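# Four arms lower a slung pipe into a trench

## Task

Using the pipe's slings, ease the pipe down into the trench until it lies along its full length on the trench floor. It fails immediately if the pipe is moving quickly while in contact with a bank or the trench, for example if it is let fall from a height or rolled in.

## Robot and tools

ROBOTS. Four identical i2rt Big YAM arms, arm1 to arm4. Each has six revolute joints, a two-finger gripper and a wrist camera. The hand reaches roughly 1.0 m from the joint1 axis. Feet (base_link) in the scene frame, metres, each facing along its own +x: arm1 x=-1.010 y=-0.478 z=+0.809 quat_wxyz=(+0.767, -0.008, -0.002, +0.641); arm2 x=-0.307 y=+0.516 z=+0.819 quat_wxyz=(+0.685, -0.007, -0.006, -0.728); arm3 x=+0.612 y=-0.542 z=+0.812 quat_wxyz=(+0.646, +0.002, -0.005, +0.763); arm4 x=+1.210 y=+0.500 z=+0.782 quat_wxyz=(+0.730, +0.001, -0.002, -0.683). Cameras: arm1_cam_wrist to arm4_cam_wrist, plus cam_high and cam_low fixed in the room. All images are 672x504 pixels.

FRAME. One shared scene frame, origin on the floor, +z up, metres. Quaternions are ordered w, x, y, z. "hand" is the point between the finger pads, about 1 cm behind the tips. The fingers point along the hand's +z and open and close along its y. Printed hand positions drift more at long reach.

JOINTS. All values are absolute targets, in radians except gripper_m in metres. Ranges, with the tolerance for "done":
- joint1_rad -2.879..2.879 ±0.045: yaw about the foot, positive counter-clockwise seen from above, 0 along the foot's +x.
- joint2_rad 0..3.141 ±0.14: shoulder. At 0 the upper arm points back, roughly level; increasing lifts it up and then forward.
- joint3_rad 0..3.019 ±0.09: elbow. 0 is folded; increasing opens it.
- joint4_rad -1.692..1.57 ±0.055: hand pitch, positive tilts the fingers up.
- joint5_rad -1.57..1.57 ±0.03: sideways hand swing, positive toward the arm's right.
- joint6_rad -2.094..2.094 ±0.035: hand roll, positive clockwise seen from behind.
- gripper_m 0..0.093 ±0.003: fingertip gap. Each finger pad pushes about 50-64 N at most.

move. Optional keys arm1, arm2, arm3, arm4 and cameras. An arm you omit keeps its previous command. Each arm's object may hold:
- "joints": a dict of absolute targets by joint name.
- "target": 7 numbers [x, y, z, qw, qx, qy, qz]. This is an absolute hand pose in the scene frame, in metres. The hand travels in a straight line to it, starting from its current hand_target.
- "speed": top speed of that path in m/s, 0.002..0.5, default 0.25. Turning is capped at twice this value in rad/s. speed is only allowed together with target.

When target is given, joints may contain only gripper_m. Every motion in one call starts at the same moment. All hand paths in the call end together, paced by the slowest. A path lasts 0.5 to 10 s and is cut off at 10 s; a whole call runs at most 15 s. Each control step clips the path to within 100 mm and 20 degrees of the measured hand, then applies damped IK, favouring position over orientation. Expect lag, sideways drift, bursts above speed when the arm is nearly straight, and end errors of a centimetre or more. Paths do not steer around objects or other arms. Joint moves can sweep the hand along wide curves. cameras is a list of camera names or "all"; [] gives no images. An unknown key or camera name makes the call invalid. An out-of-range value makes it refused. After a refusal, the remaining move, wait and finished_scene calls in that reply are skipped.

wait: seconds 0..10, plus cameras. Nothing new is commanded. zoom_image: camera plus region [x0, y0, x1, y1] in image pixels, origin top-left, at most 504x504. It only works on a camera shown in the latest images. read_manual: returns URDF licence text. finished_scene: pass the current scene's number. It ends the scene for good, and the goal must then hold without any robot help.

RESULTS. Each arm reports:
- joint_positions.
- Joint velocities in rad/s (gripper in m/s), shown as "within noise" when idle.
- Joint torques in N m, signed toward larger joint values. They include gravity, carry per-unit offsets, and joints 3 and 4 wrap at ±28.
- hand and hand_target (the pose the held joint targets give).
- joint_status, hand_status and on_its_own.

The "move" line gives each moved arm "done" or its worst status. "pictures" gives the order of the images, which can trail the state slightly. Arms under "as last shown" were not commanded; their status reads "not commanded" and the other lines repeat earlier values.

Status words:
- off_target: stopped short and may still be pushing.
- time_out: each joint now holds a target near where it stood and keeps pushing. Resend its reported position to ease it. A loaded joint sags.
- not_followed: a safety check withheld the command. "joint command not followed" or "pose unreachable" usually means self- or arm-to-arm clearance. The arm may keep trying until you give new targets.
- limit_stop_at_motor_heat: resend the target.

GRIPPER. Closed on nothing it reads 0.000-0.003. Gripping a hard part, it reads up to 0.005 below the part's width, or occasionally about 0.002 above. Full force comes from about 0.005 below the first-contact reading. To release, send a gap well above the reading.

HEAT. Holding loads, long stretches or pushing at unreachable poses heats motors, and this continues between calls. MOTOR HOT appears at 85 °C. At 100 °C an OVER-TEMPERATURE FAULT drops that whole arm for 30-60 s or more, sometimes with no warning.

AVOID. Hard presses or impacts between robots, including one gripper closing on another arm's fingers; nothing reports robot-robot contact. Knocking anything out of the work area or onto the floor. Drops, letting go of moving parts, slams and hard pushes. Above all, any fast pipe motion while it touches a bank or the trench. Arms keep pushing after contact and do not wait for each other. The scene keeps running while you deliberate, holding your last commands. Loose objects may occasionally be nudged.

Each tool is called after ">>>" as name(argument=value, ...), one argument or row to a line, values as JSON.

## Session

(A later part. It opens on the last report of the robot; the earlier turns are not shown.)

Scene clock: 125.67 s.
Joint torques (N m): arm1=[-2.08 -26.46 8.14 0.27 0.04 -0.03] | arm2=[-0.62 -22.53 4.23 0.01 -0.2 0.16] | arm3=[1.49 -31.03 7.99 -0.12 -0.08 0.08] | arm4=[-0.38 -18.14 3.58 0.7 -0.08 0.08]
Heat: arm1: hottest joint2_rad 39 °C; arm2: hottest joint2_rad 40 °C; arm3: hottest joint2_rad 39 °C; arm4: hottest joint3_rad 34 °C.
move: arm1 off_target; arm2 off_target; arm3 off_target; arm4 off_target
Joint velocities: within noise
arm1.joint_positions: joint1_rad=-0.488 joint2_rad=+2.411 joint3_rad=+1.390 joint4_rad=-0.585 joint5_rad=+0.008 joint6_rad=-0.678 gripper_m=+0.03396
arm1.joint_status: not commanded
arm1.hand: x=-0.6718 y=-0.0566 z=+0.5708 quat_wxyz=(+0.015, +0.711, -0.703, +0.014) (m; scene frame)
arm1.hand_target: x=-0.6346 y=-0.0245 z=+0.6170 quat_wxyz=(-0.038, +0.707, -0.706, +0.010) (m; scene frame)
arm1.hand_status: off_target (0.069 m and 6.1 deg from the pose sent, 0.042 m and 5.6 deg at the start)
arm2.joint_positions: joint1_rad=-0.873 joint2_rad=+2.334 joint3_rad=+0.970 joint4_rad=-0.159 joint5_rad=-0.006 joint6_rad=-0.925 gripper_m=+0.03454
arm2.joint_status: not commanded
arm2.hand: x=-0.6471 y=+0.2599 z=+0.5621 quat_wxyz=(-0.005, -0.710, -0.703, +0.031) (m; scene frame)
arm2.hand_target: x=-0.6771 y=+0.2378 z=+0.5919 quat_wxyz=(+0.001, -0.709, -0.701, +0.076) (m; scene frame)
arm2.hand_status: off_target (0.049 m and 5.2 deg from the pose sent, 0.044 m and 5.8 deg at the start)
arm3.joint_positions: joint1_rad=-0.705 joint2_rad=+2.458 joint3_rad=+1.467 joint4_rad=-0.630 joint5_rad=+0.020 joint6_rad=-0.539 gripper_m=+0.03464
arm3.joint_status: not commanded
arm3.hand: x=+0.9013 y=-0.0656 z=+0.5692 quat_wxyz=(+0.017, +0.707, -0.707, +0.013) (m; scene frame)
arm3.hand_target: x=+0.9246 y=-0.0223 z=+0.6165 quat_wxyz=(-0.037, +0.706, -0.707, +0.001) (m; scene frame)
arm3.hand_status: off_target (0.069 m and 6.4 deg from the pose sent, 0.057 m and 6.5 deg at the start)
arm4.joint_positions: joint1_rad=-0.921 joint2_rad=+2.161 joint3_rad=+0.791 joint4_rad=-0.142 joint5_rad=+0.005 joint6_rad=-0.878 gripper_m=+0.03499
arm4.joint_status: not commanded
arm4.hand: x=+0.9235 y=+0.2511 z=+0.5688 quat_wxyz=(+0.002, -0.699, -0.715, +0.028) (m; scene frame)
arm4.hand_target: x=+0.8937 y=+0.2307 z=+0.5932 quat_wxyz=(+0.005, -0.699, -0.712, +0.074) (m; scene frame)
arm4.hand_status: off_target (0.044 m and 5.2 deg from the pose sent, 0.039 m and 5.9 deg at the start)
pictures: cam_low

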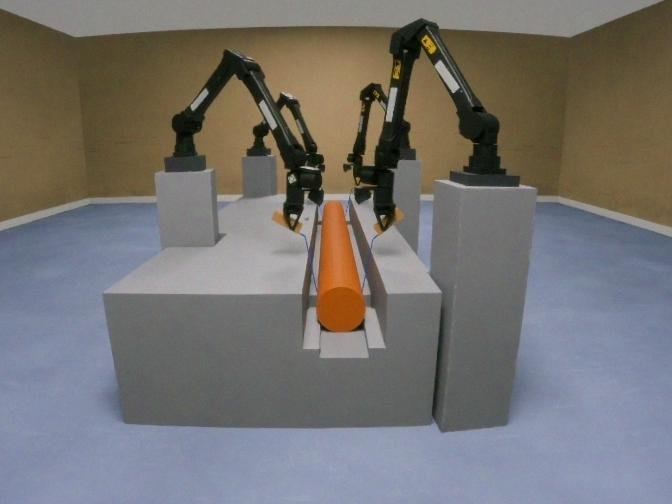

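>>> move(
  arm1={"target": [-0.633, -0.020, 0.571, -0.038, 0.707, -0.706, 0.009], "speed": 0.05},
  arm2={"target": [-0.678, 0.239, 0.547, 0.001, -0.709, -0.701, 0.076], "speed": 0.05},
  arm3={"target": [0.926, -0.020, 0.571, -0.037, 0.706, -0.707, 0.001], "speed": 0.05},
  arm4={"target": [0.893, 0.230, 0.550, 0.005, -0.699, -0.712, 0.074], "speed": 0.05},
  cameras=["cam_low"],
)

>>> zoom_image(
  camera="cam_low",
  region=[270, 130, 420, 380],
)

>>> zoom_image(
  camera="cam_low",
  region=[300, 180, 370, 240],
)

Scene clock: 131.73 s.
Joint torques (N m): arm1=[-1.44 -19.9 7.61 1.06 -0.02 -0.03] | arm2=[-0.97 -17.79 4.52 0.47 -0.21 0.11] | arm3=[1.55 -25.58 7.01 0.51 -0.05 0.08] | arm4=[-0.44 -14.04 3.23 1.03 -0.08 0.09]
Heat: arm1: hottest joint2_rad 39 °C; arm2: hottest joint2_rad 40 °C; arm3: hottest joint2_rad 39 °C; arm4: hottest joint3_rad 34 °C.
move: arm1 off_target; arm2 off_target; arm3 off_target; arm4 off_target
Joint velocities: within noise
arm1.joint_positions: joint1_rad=-0.491 joint2_rad=+2.420 joint3_rad=+1.452 joint4_rad=-0.548 joint5_rad=+0.008 joint6_rad=-0.678 gripper_m=+0.03396
arm1.joint_status: not commanded
arm1.hand: x=-0.6449 y=-0.0257 z=+0.5795 quat_wxyz=(-0.030, +0.710, -0.704, +0.009) (m; scene frame)
arm1.hand_target: x=-0.6333 y=-0.0205 z=+0.5714 quat_wxyz=(-0.038, +0.707, -0.706, +0.009) (m; scene frame)
arm1.hand_status: off_target (0.016 m and 1.0 deg from the pose sent, 0.053 m and 6.1 deg at the start)
arm2.joint_positions: joint1_rad=-0.873 joint2_rad=+2.393 joint3_rad=+1.010 joint4_rad=-0.091 joint5_rad=-0.006 joint6_rad=-0.925 gripper_m=+0.03454
arm2.joint_status: not commanded
arm2.hand: x=-0.6614 y=+0.2489 z=+0.5430 quat_wxyz=(-0.002, -0.709, -0.703, +0.055) (m; scene frame)
arm2.hand_target: x=-0.6778 y=+0.2393 z=+0.5475 quat_wxyz=(+0.001, -0.709, -0.701, +0.076) (m; scene frame)
arm2.hand_status: off_target (0.020 m and 2.4 deg from the pose sent, 0.040 m and 5.2 deg at the start)
arm3.joint_positions: joint1_rad=-0.705 joint2_rad=+2.477 joint3_rad=+1.528 joint4_rad=-0.585 joint5_rad=+0.020 joint6_rad=-0.539 gripper_m=+0.03464
arm3.joint_status: not commanded
arm3.hand: x=+0.9208 y=-0.0329 z=+0.5720 quat_wxyz=(-0.025, +0.707, -0.707, +0.003) (m; scene frame)
arm3.hand_target: x=+0.9258 y=-0.0203 z=+0.5713 quat_wxyz=(-0.037, +0.706, -0.707, +0.001) (m; scene frame)
arm3.hand_status: off_target (0.014 m and 1.4 deg from the pose sent, 0.052 m and 6.4 deg at the start)
arm4.joint_positions: joint1_rad=-0.921 joint2_rad=+2.234 joint3_rad=+0.831 joint4_rad=-0.055 joint5_rad=+0.004 joint6_rad=-0.878 gripper_m=+0.03499
arm4.joint_status: not commanded
arm4.hand: x=+0.9081 y=+0.2377 z=+0.5475 quat_wxyz=(+0.004, -0.698, -0.714, +0.055) (m; scene frame)
arm4.hand_target: x=+0.8931 y=+0.2302 z=+0.5504 quat_wxyz=(+0.005, -0.699, -0.712, +0.074) (m; scene frame)
arm4.hand_status: off_target (0.017 m and 2.1 deg from the pose sent, 0.042 m and 5.2 deg at the start)
pictures: cam_low

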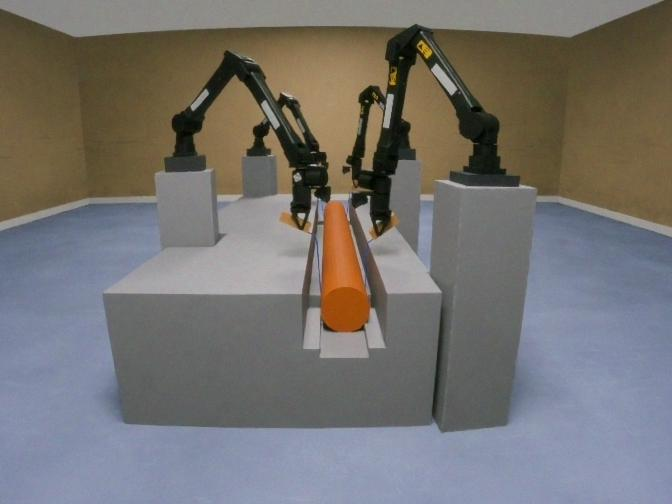

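Scaled by 2.016.

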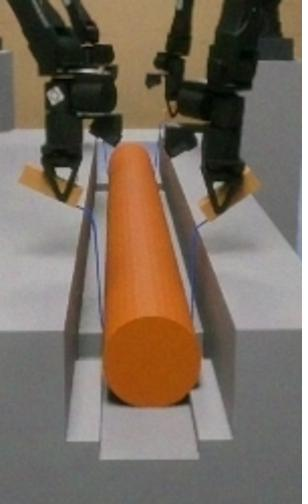

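Scaled by 7.200.

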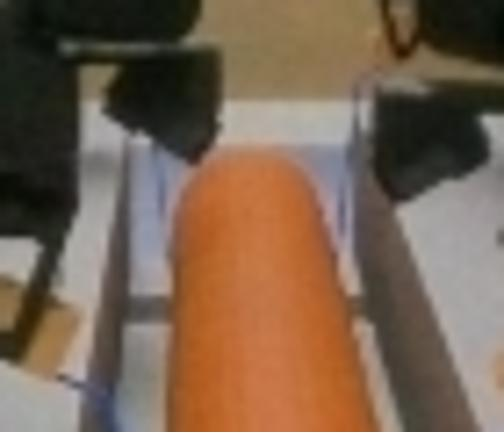

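>>> move(
  arm1={"target": [-0.655, -0.050, 0.505, -0.183, 0.683, -0.683, -0.183], "speed": 0.1},
  arm2={"target": [-0.666, 0.255, 0.505, -0.183, -0.683, -0.683, 0.183], "speed": 0.1},
  arm3={"target": [0.915, -0.045, 0.505, -0.183, 0.683, -0.683, -0.183], "speed": 0.1},
  arm4={"target": [0.901, 0.246, 0.505, -0.183, -0.683, -0.683, 0.183], "speed": 0.1},
  cameras=["cam_low"],
)

>>> zoom_image(
  camera="cam_low",
  region=[270, 130, 420, 380],
)

>>> zoom_image(
  camera="cam_low",
  region=[290, 270, 400, 370],
)

Scene clock: 142.37 s.
Joint torques (N m): arm1=[-0.97 -18.32 2.96 1.96 -0.38 -0.11] | arm2=[-1.38 -16.79 1.29 0.72 -0.63 0.08] | arm3=[0.38 -23.3 2.99 1.47 -0.56 -0.06] | arm4=[-0.32 -13.8 0.03 1.32 -0.4 0.01]
Heat: arm1: hottest joint2_rad 39 °C; arm2: hottest joint2_rad 39 °C; arm3: hottest joint2_rad 38 °C; arm4: hottest joint3_rad 33 °C.
move: arm1 off_target; arm2 done; arm3 done; arm4 done
Joint velocities: within noise
arm1.joint_positions: joint1_rad=-0.613 joint2_rad=+2.528 joint3_rad=+1.224 joint4_rad=+0.126 joint5_rad=-0.378 joint6_rad=-0.711 gripper_m=+0.03396
arm1.joint_status: not commanded
arm1.hand: x=-0.6516 y=-0.0417 z=+0.5184 quat_wxyz=(-0.187, +0.682, -0.683, -0.183) (m; scene frame)
arm1.hand_target: x=-0.6552 y=-0.0501 z=+0.5055 quat_wxyz=(-0.183, +0.683, -0.683, -0.183) (m; scene frame)
arm1.hand_status: off_target (0.016 m and 0.5 deg from the pose sent, 0.079 m and 28.5 deg at the start)
arm2.joint_positions: joint1_rad=-1.050 joint2_rad=+2.550 joint3_rad=+0.996 joint4_rad=+0.198 joint5_rad=-0.450 joint6_rad=-1.060 gripper_m=+0.03454
arm2.joint_status: not commanded
arm2.hand: x=-0.6593 y=+0.2538 z=+0.5045 quat_wxyz=(-0.186, -0.685, -0.684, +0.172) (m; scene frame)
arm2.hand_target: x=-0.6659 y=+0.2550 z=+0.5051 quat_wxyz=(-0.183, -0.683, -0.683, +0.183) (m; scene frame)
arm2.hand_status: done (0.007 m and 1.3 deg from the pose sent, 0.039 m and 25.8 deg at the start)
arm3.joint_positions: joint1_rad=-0.791 joint2_rad=+2.573 joint3_rad=+1.276 joint4_rad=+0.145 joint5_rad=-0.294 joint6_rad=-0.563 gripper_m=+0.03464
arm3.joint_status: not commanded
arm3.hand: x=+0.9115 y=-0.0424 z=+0.5090 quat_wxyz=(-0.179, +0.684, -0.683, -0.182) (m; scene frame)
arm3.hand_target: x=+0.9149 y=-0.0449 z=+0.5051 quat_wxyz=(-0.183, +0.683, -0.683, -0.183) (m; scene frame)
arm3.hand_status: done (0.006 m and 0.5 deg from the pose sent, 0.068 m and 28.3 deg at the start)
arm4.joint_positions: joint1_rad=-1.131 joint2_rad=+2.434 joint3_rad=+0.806 joint4_rad=+0.308 joint5_rad=-0.446 joint6_rad=-0.998 gripper_m=+0.03499
arm4.joint_status: not commanded
arm4.hand: x=+0.9066 y=+0.2461 z=+0.5031 quat_wxyz=(-0.185, -0.688, -0.681, +0.171) (m; scene frame)
arm4.hand_target: x=+0.9010 y=+0.2460 z=+0.5050 quat_wxyz=(-0.183, -0.683, -0.683, +0.183) (m; scene frame)
arm4.hand_status: done (0.006 m and 1.5 deg from the pose sent, 0.044 m and 26.3 deg at the start)
pictures: cam_low

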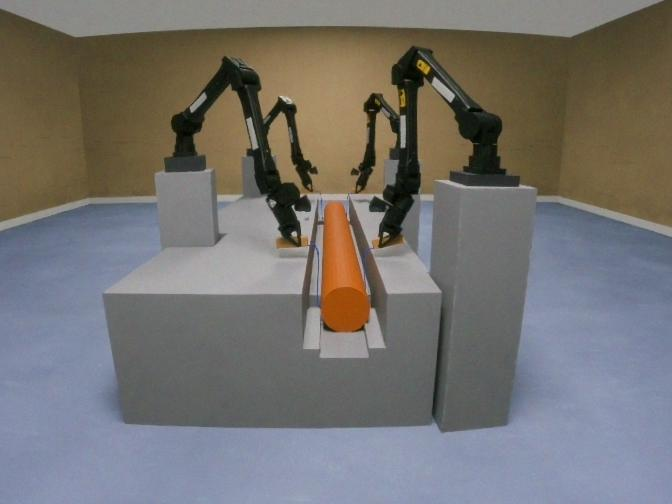

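Scaled by 2.016.

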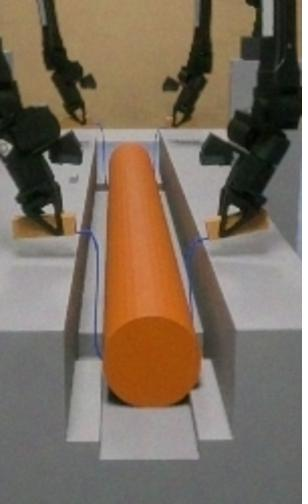

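Scaled by 4.582.

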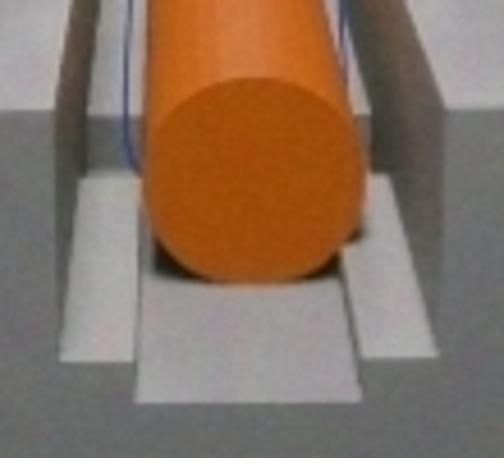

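>>> move(
  arm1={"target": [-0.654, -0.060, 0.443, -0.183, 0.683, -0.683, -0.183], "speed": 0.04},
  arm2={"target": [-0.668, 0.266, 0.456, -0.183, -0.683, -0.683, 0.183], "speed": 0.04},
  arm3={"target": [0.915, -0.055, 0.450, -0.183, 0.683, -0.683, -0.183], "speed": 0.04},
  arm4={"target": [0.901, 0.266, 0.456, -0.183, -0.683, -0.683, 0.183], "speed": 0.04},
  cameras=["arm1_cam_wrist", "arm2_cam_wrist", "arm3_cam_wrist", "arm4_cam_wrist", "cam_low"],
)

>>> zoom_image(
  camera="cam_low",
  region=[270, 130, 420, 380],
)

Scene clock: 148.47 s.
Joint torques (N m): arm1=[-1.49 -15.56 4.57 2.26 -0.25 -0.16] | arm2=[-1.49 -15.15 2.52 0.75 -0.08 0.09] | arm3=[0.09 -20.07 4.81 1.87 -0.56 -0.11] | arm4=[-0.5 -10.87 0.98 1.13 0.52 0.03]
Heat: arm1: hottest joint2_rad 39 °C; arm2: hottest joint2_rad 38 °C; arm3: hottest joint2_rad 38 °C; arm4: hottest joint3_rad 32 °C.
move: arm1 off_target; arm2 off_target; arm3 off_target; arm4 off_target
Joint velocities: within noise
arm1.joint_positions: joint1_rad=-0.621 joint2_rad=+2.650 joint3_rad=+1.274 joint4_rad=+0.183 joint5_rad=-0.388 joint6_rad=-0.719 gripper_m=+0.03396
arm1.joint_status: not commanded
arm1.hand: x=-0.6579 y=-0.0527 z=+0.4679 quat_wxyz=(-0.181, +0.683, -0.683, -0.186) (m; scene frame)
arm1.hand_target: x=-0.6551 y=-0.0608 z=+0.4445 quat_wxyz=(-0.183, +0.683, -0.683, -0.183) (m; scene frame)
arm1.hand_status: off_target (0.026 m and 0.4 deg from the pose sent, 0.078 m and 0.5 deg at the start)
arm2.joint_positions: joint1_rad=-1.079 joint2_rad=+2.663 joint3_rad=+1.058 joint4_rad=+0.235 joint5_rad=-0.469 joint6_rad=-1.095 gripper_m=+0.03454
arm2.joint_status: not commanded
arm2.hand: x=-0.6581 y=+0.2638 z=+0.4643 quat_wxyz=(-0.192, -0.682, -0.684, +0.174) (m; scene frame)
arm2.hand_target: x=-0.6677 y=+0.2662 z=+0.4564 quat_wxyz=(-0.183, -0.683, -0.683, +0.183) (m; scene frame)
arm2.hand_status: off_target (0.013 m and 1.5 deg from the pose sent, 0.051 m and 1.3 deg at the start)
arm3.joint_positions: joint1_rad=-0.800 joint2_rad=+2.673 joint3_rad=+1.310 joint4_rad=+0.199 joint5_rad=-0.298 joint6_rad=-0.570 gripper_m=+0.03464
arm3.joint_status: not commanded
arm3.hand: x=+0.9068 y=-0.0554 z=+0.4659 quat_wxyz=(-0.174, +0.684, -0.685, -0.182) (m; scene frame)
arm3.hand_target: x=+0.9146 y=-0.0558 z=+0.4508 quat_wxyz=(-0.183, +0.683, -0.683, -0.183) (m; scene frame)
arm3.hand_status: off_target (0.018 m and 1.0 deg from the pose sent, 0.060 m and 0.5 deg at the start)
arm4.joint_positions: joint1_rad=-1.179 joint2_rad=+2.548 joint3_rad=+0.849 joint4_rad=+0.375 joint5_rad=-0.485 joint6_rad=-1.058 gripper_m=+0.03499
arm4.joint_status: not commanded
arm4.hand: x=+0.9054 y=+0.2596 z=+0.4691 quat_wxyz=(-0.195, -0.680, -0.683, +0.184) (m; scene frame)
arm4.hand_target: x=+0.9014 y=+0.2661 z=+0.4566 quat_wxyz=(-0.183, -0.683, -0.683, +0.183) (m; scene frame)
arm4.hand_status: off_target (0.015 m and 1.4 deg from the pose sent, 0.051 m and 1.5 deg at the start)
pictures: arm1_cam_wrist, arm2_cam_wrist, arm3_cam_wrist, arm4_cam_wrist, cam_low

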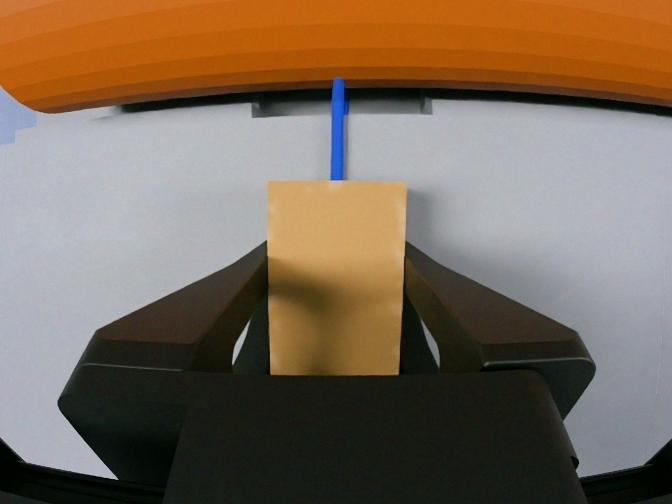

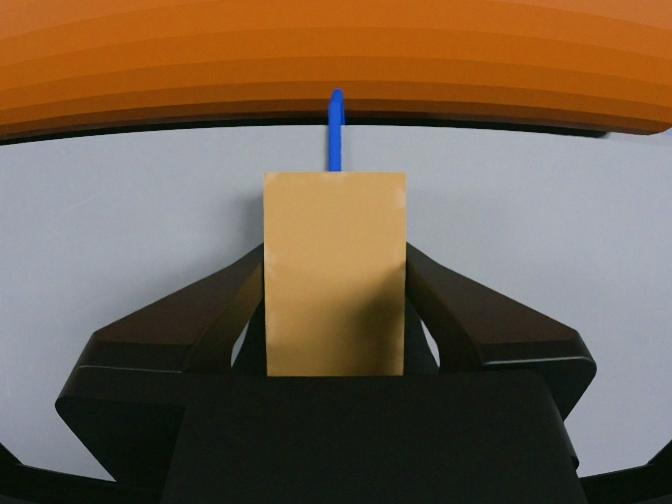

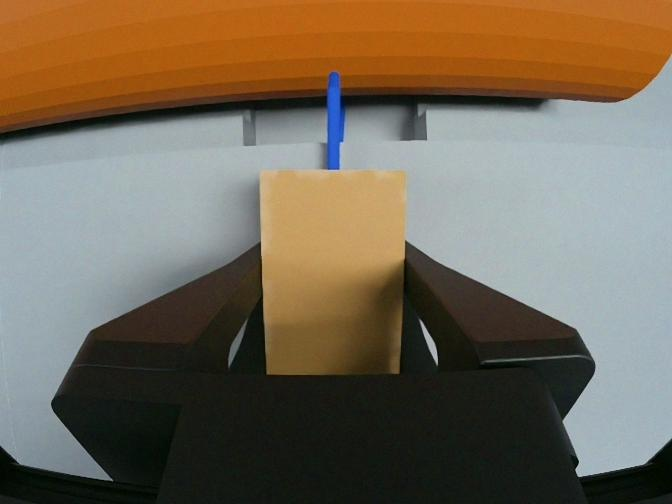

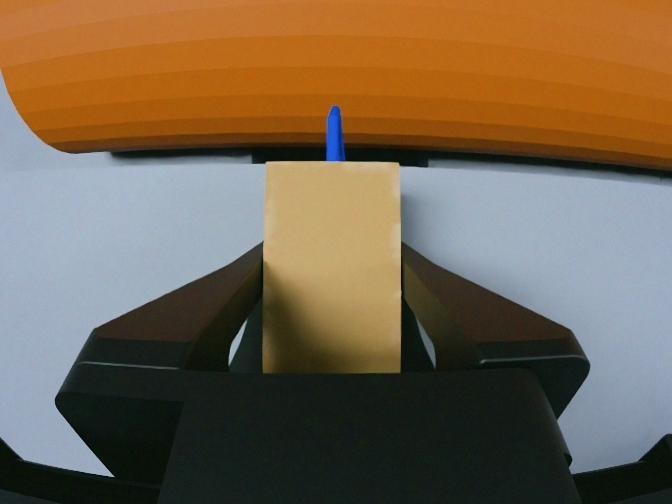

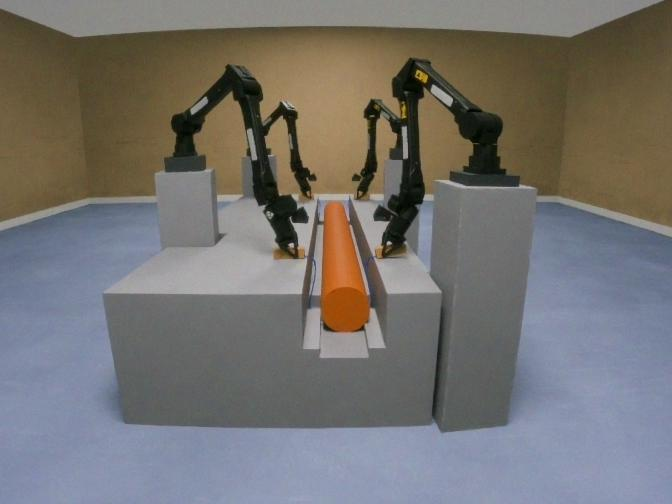

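Scaled by 2.016.

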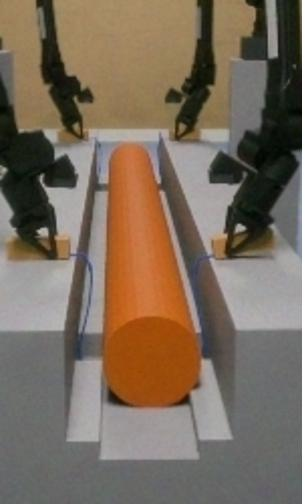

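Handles are essentially on the banks. Press a little, open, and retreat.

>>> move(
  arm1={"target": [-0.653, -0.060, 0.437, -0.183, 0.683, -0.683, -0.183], "speed": 0.03},
  arm2={"target": [-0.669, 0.267, 0.452, -0.183, -0.683, -0.683, 0.183], "speed": 0.03},
  arm3={"target": [0.916, -0.057, 0.444, -0.183, 0.683, -0.683, -0.183], "speed": 0.03},
  arm4={"target": [0.900, 0.268, 0.447, -0.183, -0.683, -0.683, 0.183], "speed": 0.03},
  cameras=[],
)

>>> move(
  arm1={"joints": {"gripper_m": 0.075}},
  arm2={"joints": {"gripper_m": 0.075}},
  arm3={"joints": {"gripper_m": 0.075}},
  arm4={"joints": {"gripper_m": 0.075}},
  cameras=["arm1_cam_wrist", "arm2_cam_wrist", "arm3_cam_wrist", "arm4_cam_wrist", "cam_low"],
)

Scene clock: 152.57 s.
Joint torques (N m): arm1=[-1.79 -14.92 5.31 2.14 -0.19 -0.15] | arm2=[-1.49 -14.39 3.11 0.7 0.11 0.11] | arm3=[-0.15 -19.55 4.94 1.84 -0.47 -0.14] | arm4=[-0.38 -9.47 1.85 1.09 1.02 0.08]
Heat: arm1: hottest joint2_rad 39 °C; arm2: hottest joint2_rad 38 °C; arm3: hottest joint2_rad 38 °C; arm4: hottest joint3_rad 32 °C.
move: arm1 off_target; arm2 off_target; arm3 off_target; arm4 off_target
Joint velocities: within noise
arm1.joint_positions: joint1_rad=-0.621 joint2_rad=+2.652 joint3_rad=+1.276 joint4_rad=+0.184 joint5_rad=-0.390 joint6_rad=-0.719 gripper_m=+0.03396
arm1.joint_status: not commanded
arm1.hand: x=-0.6582 y=-0.0527 z=+0.4669 quat_wxyz=(-0.181, +0.683, -0.683, -0.187) (m; scene frame)
arm1.hand_target: x=-0.6546 y=-0.0614 z=+0.4390 quat_wxyz=(-0.183, +0.683, -0.683, -0.183) (m; scene frame)
arm1.hand_status: off_target (0.031 m and 0.5 deg from the pose sent, 0.032 m and 0.4 deg at the start)
arm2.joint_positions: joint1_rad=-1.081 joint2_rad=+2.666 joint3_rad=+1.060 joint4_rad=+0.235 joint5_rad=-0.474 joint6_rad=-1.101 gripper_m=+0.03454
arm2.joint_status: not commanded
arm2.hand: x=-0.6583 y=+0.2639 z=+0.4638 quat_wxyz=(-0.194, -0.680, -0.685, +0.175) (m; scene frame)
arm2.hand_target: x=-0.6686 y=+0.2672 z=+0.4526 quat_wxyz=(-0.183, -0.683, -0.683, +0.183) (m; scene frame)
arm2.hand_status: off_target (0.016 m and 1.6 deg from the pose sent, 0.017 m and 1.5 deg at the start)
arm3.joint_positions: joint1_rad=-0.800 joint2_rad=+2.681 joint3_rad=+1.315 joint4_rad=+0.204 joint5_rad=-0.302 joint6_rad=-0.570 gripper_m=+0.03464
arm3.joint_status: not commanded
arm3.hand: x=+0.9067 y=-0.0550 z=+0.4632 quat_wxyz=(-0.175, +0.684, -0.684, -0.184) (m; scene frame)
arm3.hand_target: x=+0.9152 y=-0.0579 z=+0.4451 quat_wxyz=(-0.183, +0.683, -0.683, -0.183) (m; scene frame)
arm3.hand_status: off_target (0.021 m and 0.9 deg from the pose sent, 0.024 m and 1.0 deg at the start)
arm4.joint_positions: joint1_rad=-1.187 joint2_rad=+2.557 joint3_rad=+0.852 joint4_rad=+0.381 joint5_rad=-0.500 joint6_rad=-1.068 gripper_m=+0.03499
arm4.joint_status: not commanded
arm4.hand: x=+0.9052 y=+0.2601 z=+0.4677 quat_wxyz=(-0.200, -0.677, -0.683, +0.188) (m; scene frame)
arm4.hand_target: x=+0.9009 y=+0.2683 z=+0.4483 quat_wxyz=(-0.183, -0.683, -0.683, +0.183) (m; scene frame)
arm4.hand_status: off_target (0.023 m and 2.1 deg from the pose sent, 0.024 m and 1.4 deg at the start)
pictures: none
No camera images: "cameras" was empty.

Scene clock: 153.23 s.
Joint torques (N m): arm1=[-1.2 -16.56 3.84 1.63 0.02 -0.03] | arm2=[-1.61 -14.56 2.97 0.66 0.34 0.19] | arm3=[0.5 -20.84 3.51 1.17 -0.2 -0.08] | arm4=[-0.5 -10.4 1.55 1.09 0.95 0.27]
Heat: arm1: hottest joint2_rad 39 °C; arm2: hottest joint2_rad 38 °C; arm3: hottest joint2_rad 38 °C; arm4: hottest joint3_rad 32 °C.
move: arm1 done; arm2 done; arm3 done; arm4 done
Joint velocities: within noise
arm1.joint_positions: joint1_rad=-0.624 joint2_rad=+2.668 joint3_rad=+1.297 joint4_rad=+0.199 joint5_rad=-0.394 joint6_rad=-0.729 gripper_m=+0.07491
arm1.joint_status: all done
arm1.hand: x=-0.6511 y=-0.0475 z=+0.4640 quat_wxyz=(-0.193, +0.685, -0.677, -0.188) (m; scene frame)
arm1.hand_target: x=-0.6545 y=-0.0614 z=+0.4391 quat_wxyz=(-0.183, +0.683, -0.683, -0.183) (m; scene frame)
arm1.hand_status: not commanded
arm2.joint_positions: joint1_rad=-1.081 joint2_rad=+2.667 joint3_rad=+1.061 joint4_rad=+0.236 joint5_rad=-0.481 joint6_rad=-1.108 gripper_m=+0.07493
arm2.joint_status: all done
arm2.hand: x=-0.6580 y=+0.2630 z=+0.4638 quat_wxyz=(-0.196, -0.677, -0.687, +0.177) (m; scene frame)
arm2.hand_target: x=-0.6685 y=+0.2672 z=+0.4527 quat_wxyz=(-0.183, -0.683, -0.683, +0.183) (m; scene frame)
arm2.hand_status: not commanded
arm3.joint_positions: joint1_rad=-0.808 joint2_rad=+2.691 joint3_rad=+1.337 joint4_rad=+0.219 joint5_rad=-0.308 joint6_rad=-0.576 gripper_m=+0.07492
arm3.joint_status: all done
arm3.hand: x=+0.9160 y=-0.0478 z=+0.4634 quat_wxyz=(-0.189, +0.683, -0.680, -0.187) (m; scene frame)
arm3.hand_target: x=+0.9154 y=-0.0579 z=+0.4451 quat_wxyz=(-0.183, +0.683, -0.683, -0.183) (m; scene frame)
arm3.hand_status: not commanded
arm4.joint_positions: joint1_rad=-1.187 joint2_rad=+2.568 joint3_rad=+0.855 joint4_rad=+0.382 joint5_rad=-0.498 joint6_rad=-1.084 gripper_m=+0.07486
arm4.joint_status: all done
arm4.hand: x=+0.9078 y=+0.2617 z=+0.4636 quat_wxyz=(-0.199, -0.672, -0.688, +0.186) (m; scene frame)
arm4.hand_target: x=+0.9009 y=+0.2684 z=+0.4483 quat_wxyz=(-0.183, -0.683, -0.683, +0.183) (m; scene frame)
arm4.hand_status: not commanded
pictures: arm1_cam_wrist, arm2_cam_wrist, arm3_cam_wrist, arm4_cam_wrist, cam_low

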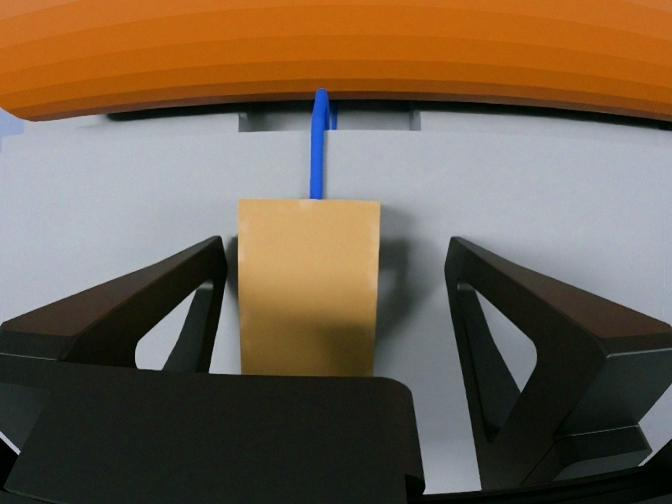

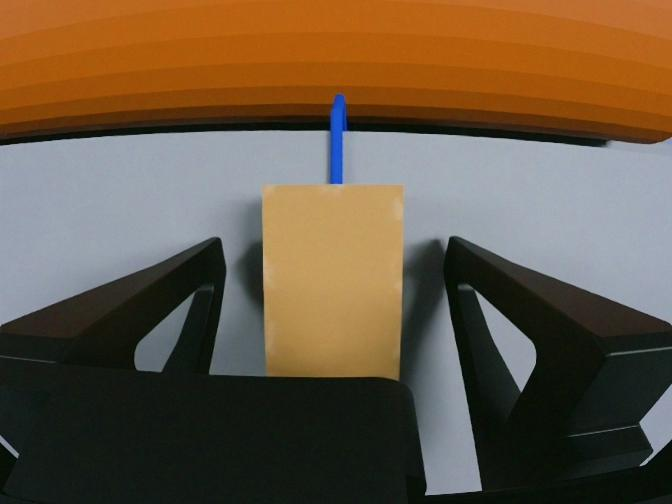

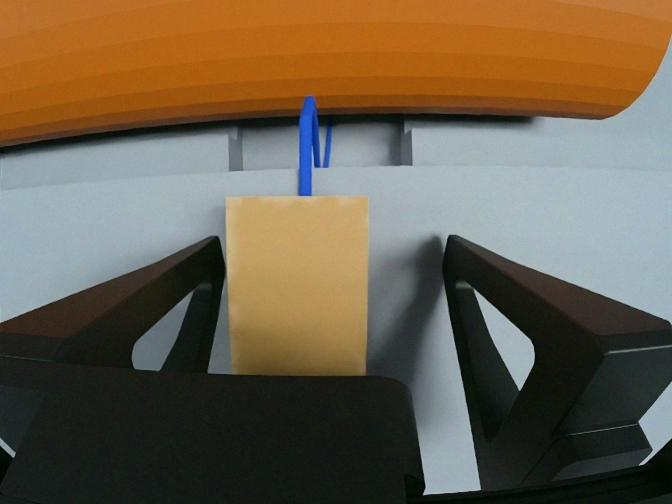

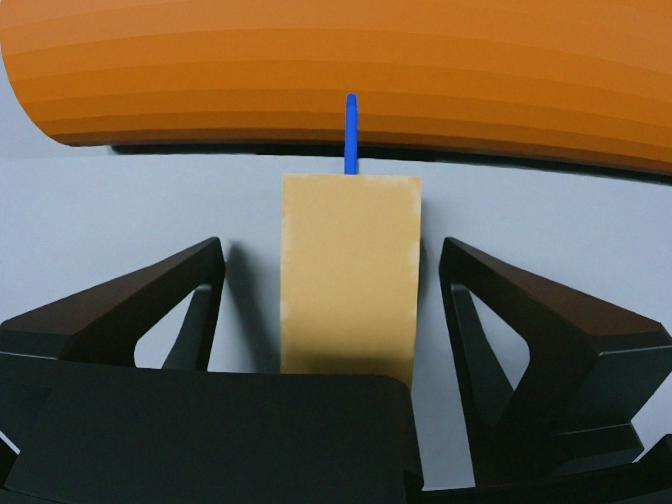

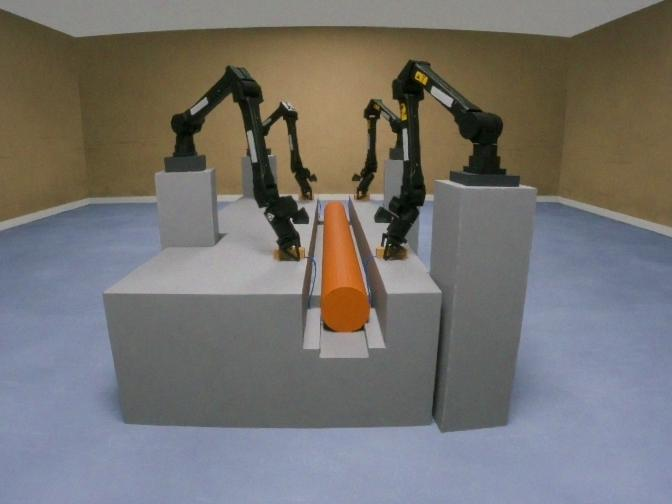

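>>> move(
  arm1={"target": [-0.661, -0.15, 0.65, -0.183, 0.683, -0.683, -0.183], "speed": 0.2},
  arm2={"target": [-0.662, 0.36, 0.65, -0.183, -0.683, -0.683, 0.183], "speed": 0.2},
  arm3={"target": [0.905, -0.15, 0.65, -0.183, 0.683, -0.683, -0.183], "speed": 0.2},
  arm4={"target": [0.896, 0.36, 0.65, -0.183, -0.683, -0.683, 0.183], "speed": 0.2},
)

>>> zoom_image(
  camera="cam_low",
  region=[290, 270, 400, 370],
)

>>> zoom_image(
  camera="cam_low",
  region=[290, 180, 390, 270],
)

Scene clock: 158.17 s.
Joint torques (N m): arm1=[-0.32 -16.62 3.4 0.73 -0.37 -0.09] | arm2=[-1.08 -14.04 2.66 -0.72 -0.61 0.08] | arm3=[0.73 -19.31 3.14 0.34 -0.58 -0.09] | arm4=[-0.09 -10.81 2.07 -0.13 -0.41 0.01]
Heat: arm1: hottest joint2_rad 38 °C; arm2: hottest joint2_rad 37 °C; arm3: hottest joint2_rad 38 °C; arm4: hottest joint3_rad 32 °C.
move: arm1 done; arm2 done; arm3 done; arm4 done
Joint velocities: within noise
arm1.joint_positions: joint1_rad=-0.781 joint2_rad=+2.116 joint3_rad=+0.884 joint4_rad=-0.007 joint5_rad=-0.436 joint6_rad=-0.879 gripper_m=+0.07493
arm1.joint_status: not commanded
arm1.hand: x=-0.6583 y=-0.1461 z=+0.6520 quat_wxyz=(-0.190, +0.682, -0.683, -0.182) (m; scene frame)
arm1.hand_target: x=-0.6610 y=-0.1499 z=+0.6500 quat_wxyz=(-0.183, +0.683, -0.683, -0.183) (m; scene frame)
arm1.hand_status: done (0.005 m and 0.8 deg from the pose sent, 0.213 m and 1.4 deg at the start)
arm2.joint_positions: joint1_rad=-1.307 joint2_rad=+2.094 joint3_rad=+0.749 joint4_rad=-0.102 joint5_rad=-0.495 joint6_rad=-1.340 gripper_m=+0.07496
arm2.joint_status: not commanded
arm2.hand: x=-0.6663 y=+0.3567 z=+0.6514 quat_wxyz=(-0.179, -0.682, -0.684, +0.189) (m; scene frame)
arm2.hand_target: x=-0.6619 y=+0.3600 z=+0.6500 quat_wxyz=(-0.183, -0.683, -0.683, +0.183) (m; scene frame)
arm2.hand_status: done (0.006 m and 0.8 deg from the pose sent, 0.210 m and 1.8 deg at the start)
arm3.joint_positions: joint1_rad=-0.922 joint2_rad=+2.133 joint3_rad=+0.866 joint4_rad=+0.085 joint5_rad=-0.345 joint6_rad=-0.685 gripper_m=+0.07492
arm3.joint_status: not commanded
arm3.hand: x=+0.9034 y=-0.1486 z=+0.6488 quat_wxyz=(-0.184, +0.682, -0.684, -0.183) (m; scene frame)
arm3.hand_target: x=+0.9049 y=-0.1500 z=+0.6499 quat_wxyz=(-0.183, +0.683, -0.683, -0.183) (m; scene frame)
arm3.hand_status: done (0.002 m and 0.2 deg from the pose sent, 0.213 m and 0.8 deg at the start)
arm4.joint_positions: joint1_rad=-1.461 joint2_rad=+1.927 joint3_rad=+0.606 joint4_rad=-0.133 joint5_rad=-0.509 joint6_rad=-1.360 gripper_m=+0.07490
arm4.joint_status: not commanded
arm4.hand: x=+0.8922 y=+0.3582 z=+0.6499 quat_wxyz=(-0.179, -0.685, -0.681, +0.186) (m; scene frame)
arm4.hand_target: x=+0.8959 y=+0.3600 z=+0.6500 quat_wxyz=(-0.183, -0.683, -0.683, +0.183) (m; scene frame)
arm4.hand_status: done (0.004 m and 0.6 deg from the pose sent, 0.211 m and 2.3 deg at the start)
pictures: arm1_cam_wrist, arm2_cam_wrist, arm3_cam_wrist, arm4_cam_wrist, cam_high, cam_low

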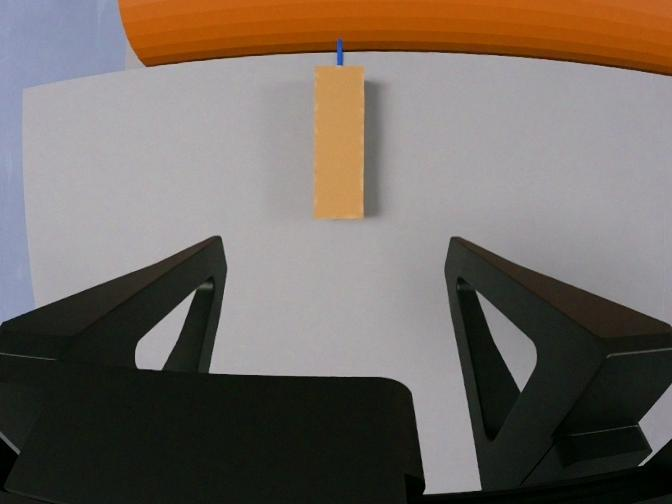

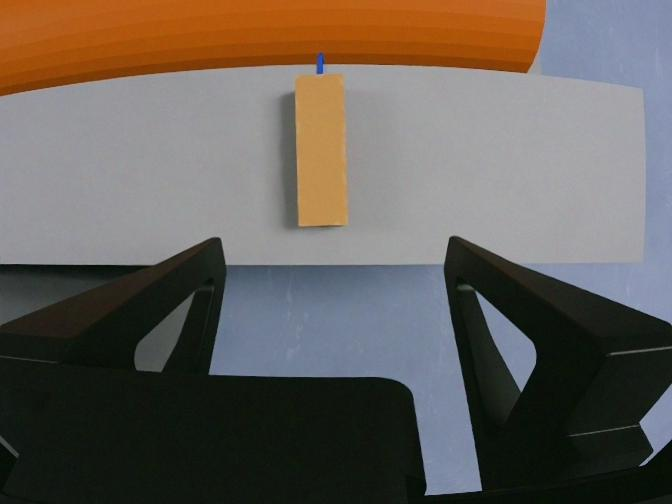

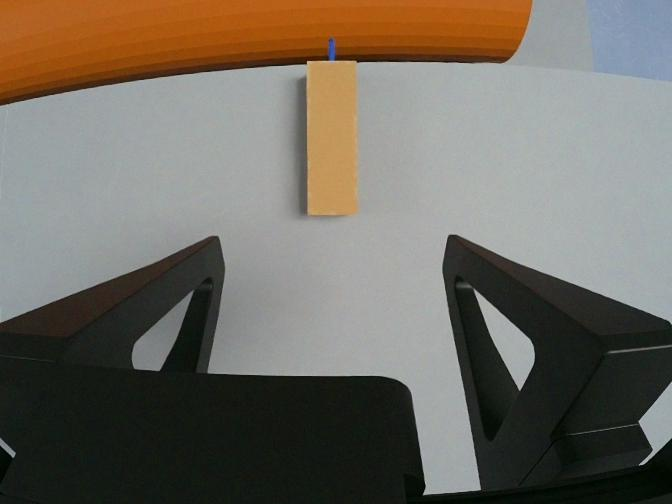

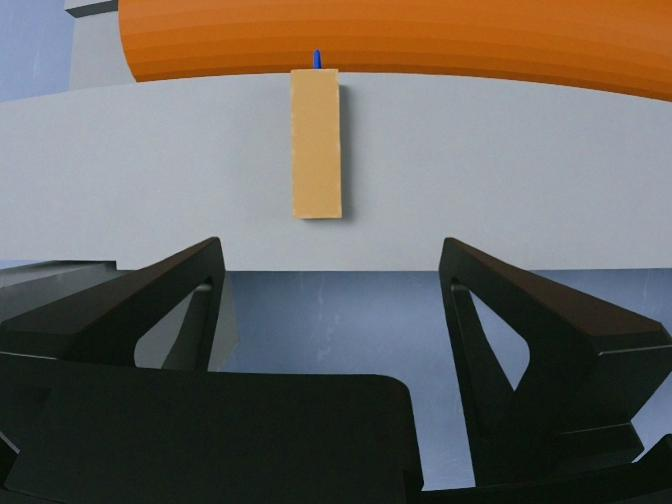

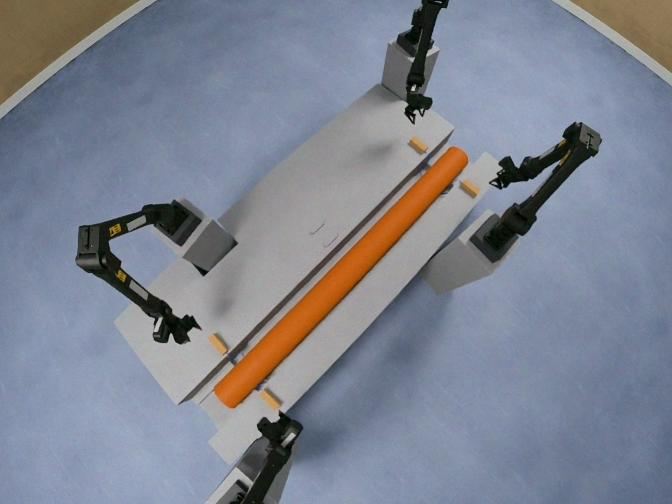

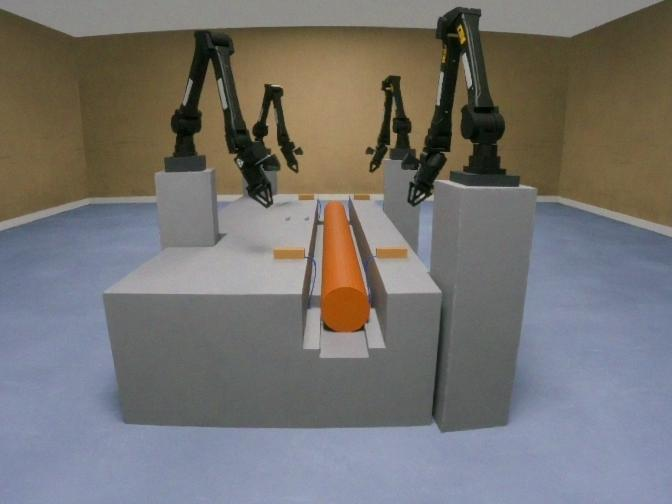

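Scaled by 4.582.

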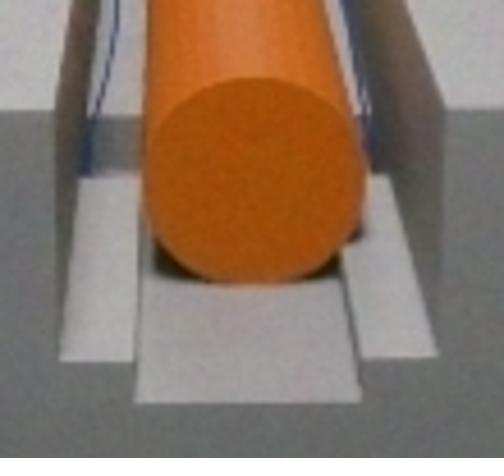

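Scaled by 5.040.

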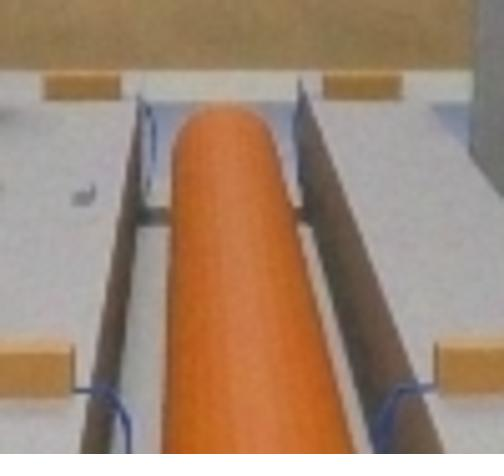

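>>> finished_scene(
  scene=3,
)

The scene is finished: the task was done.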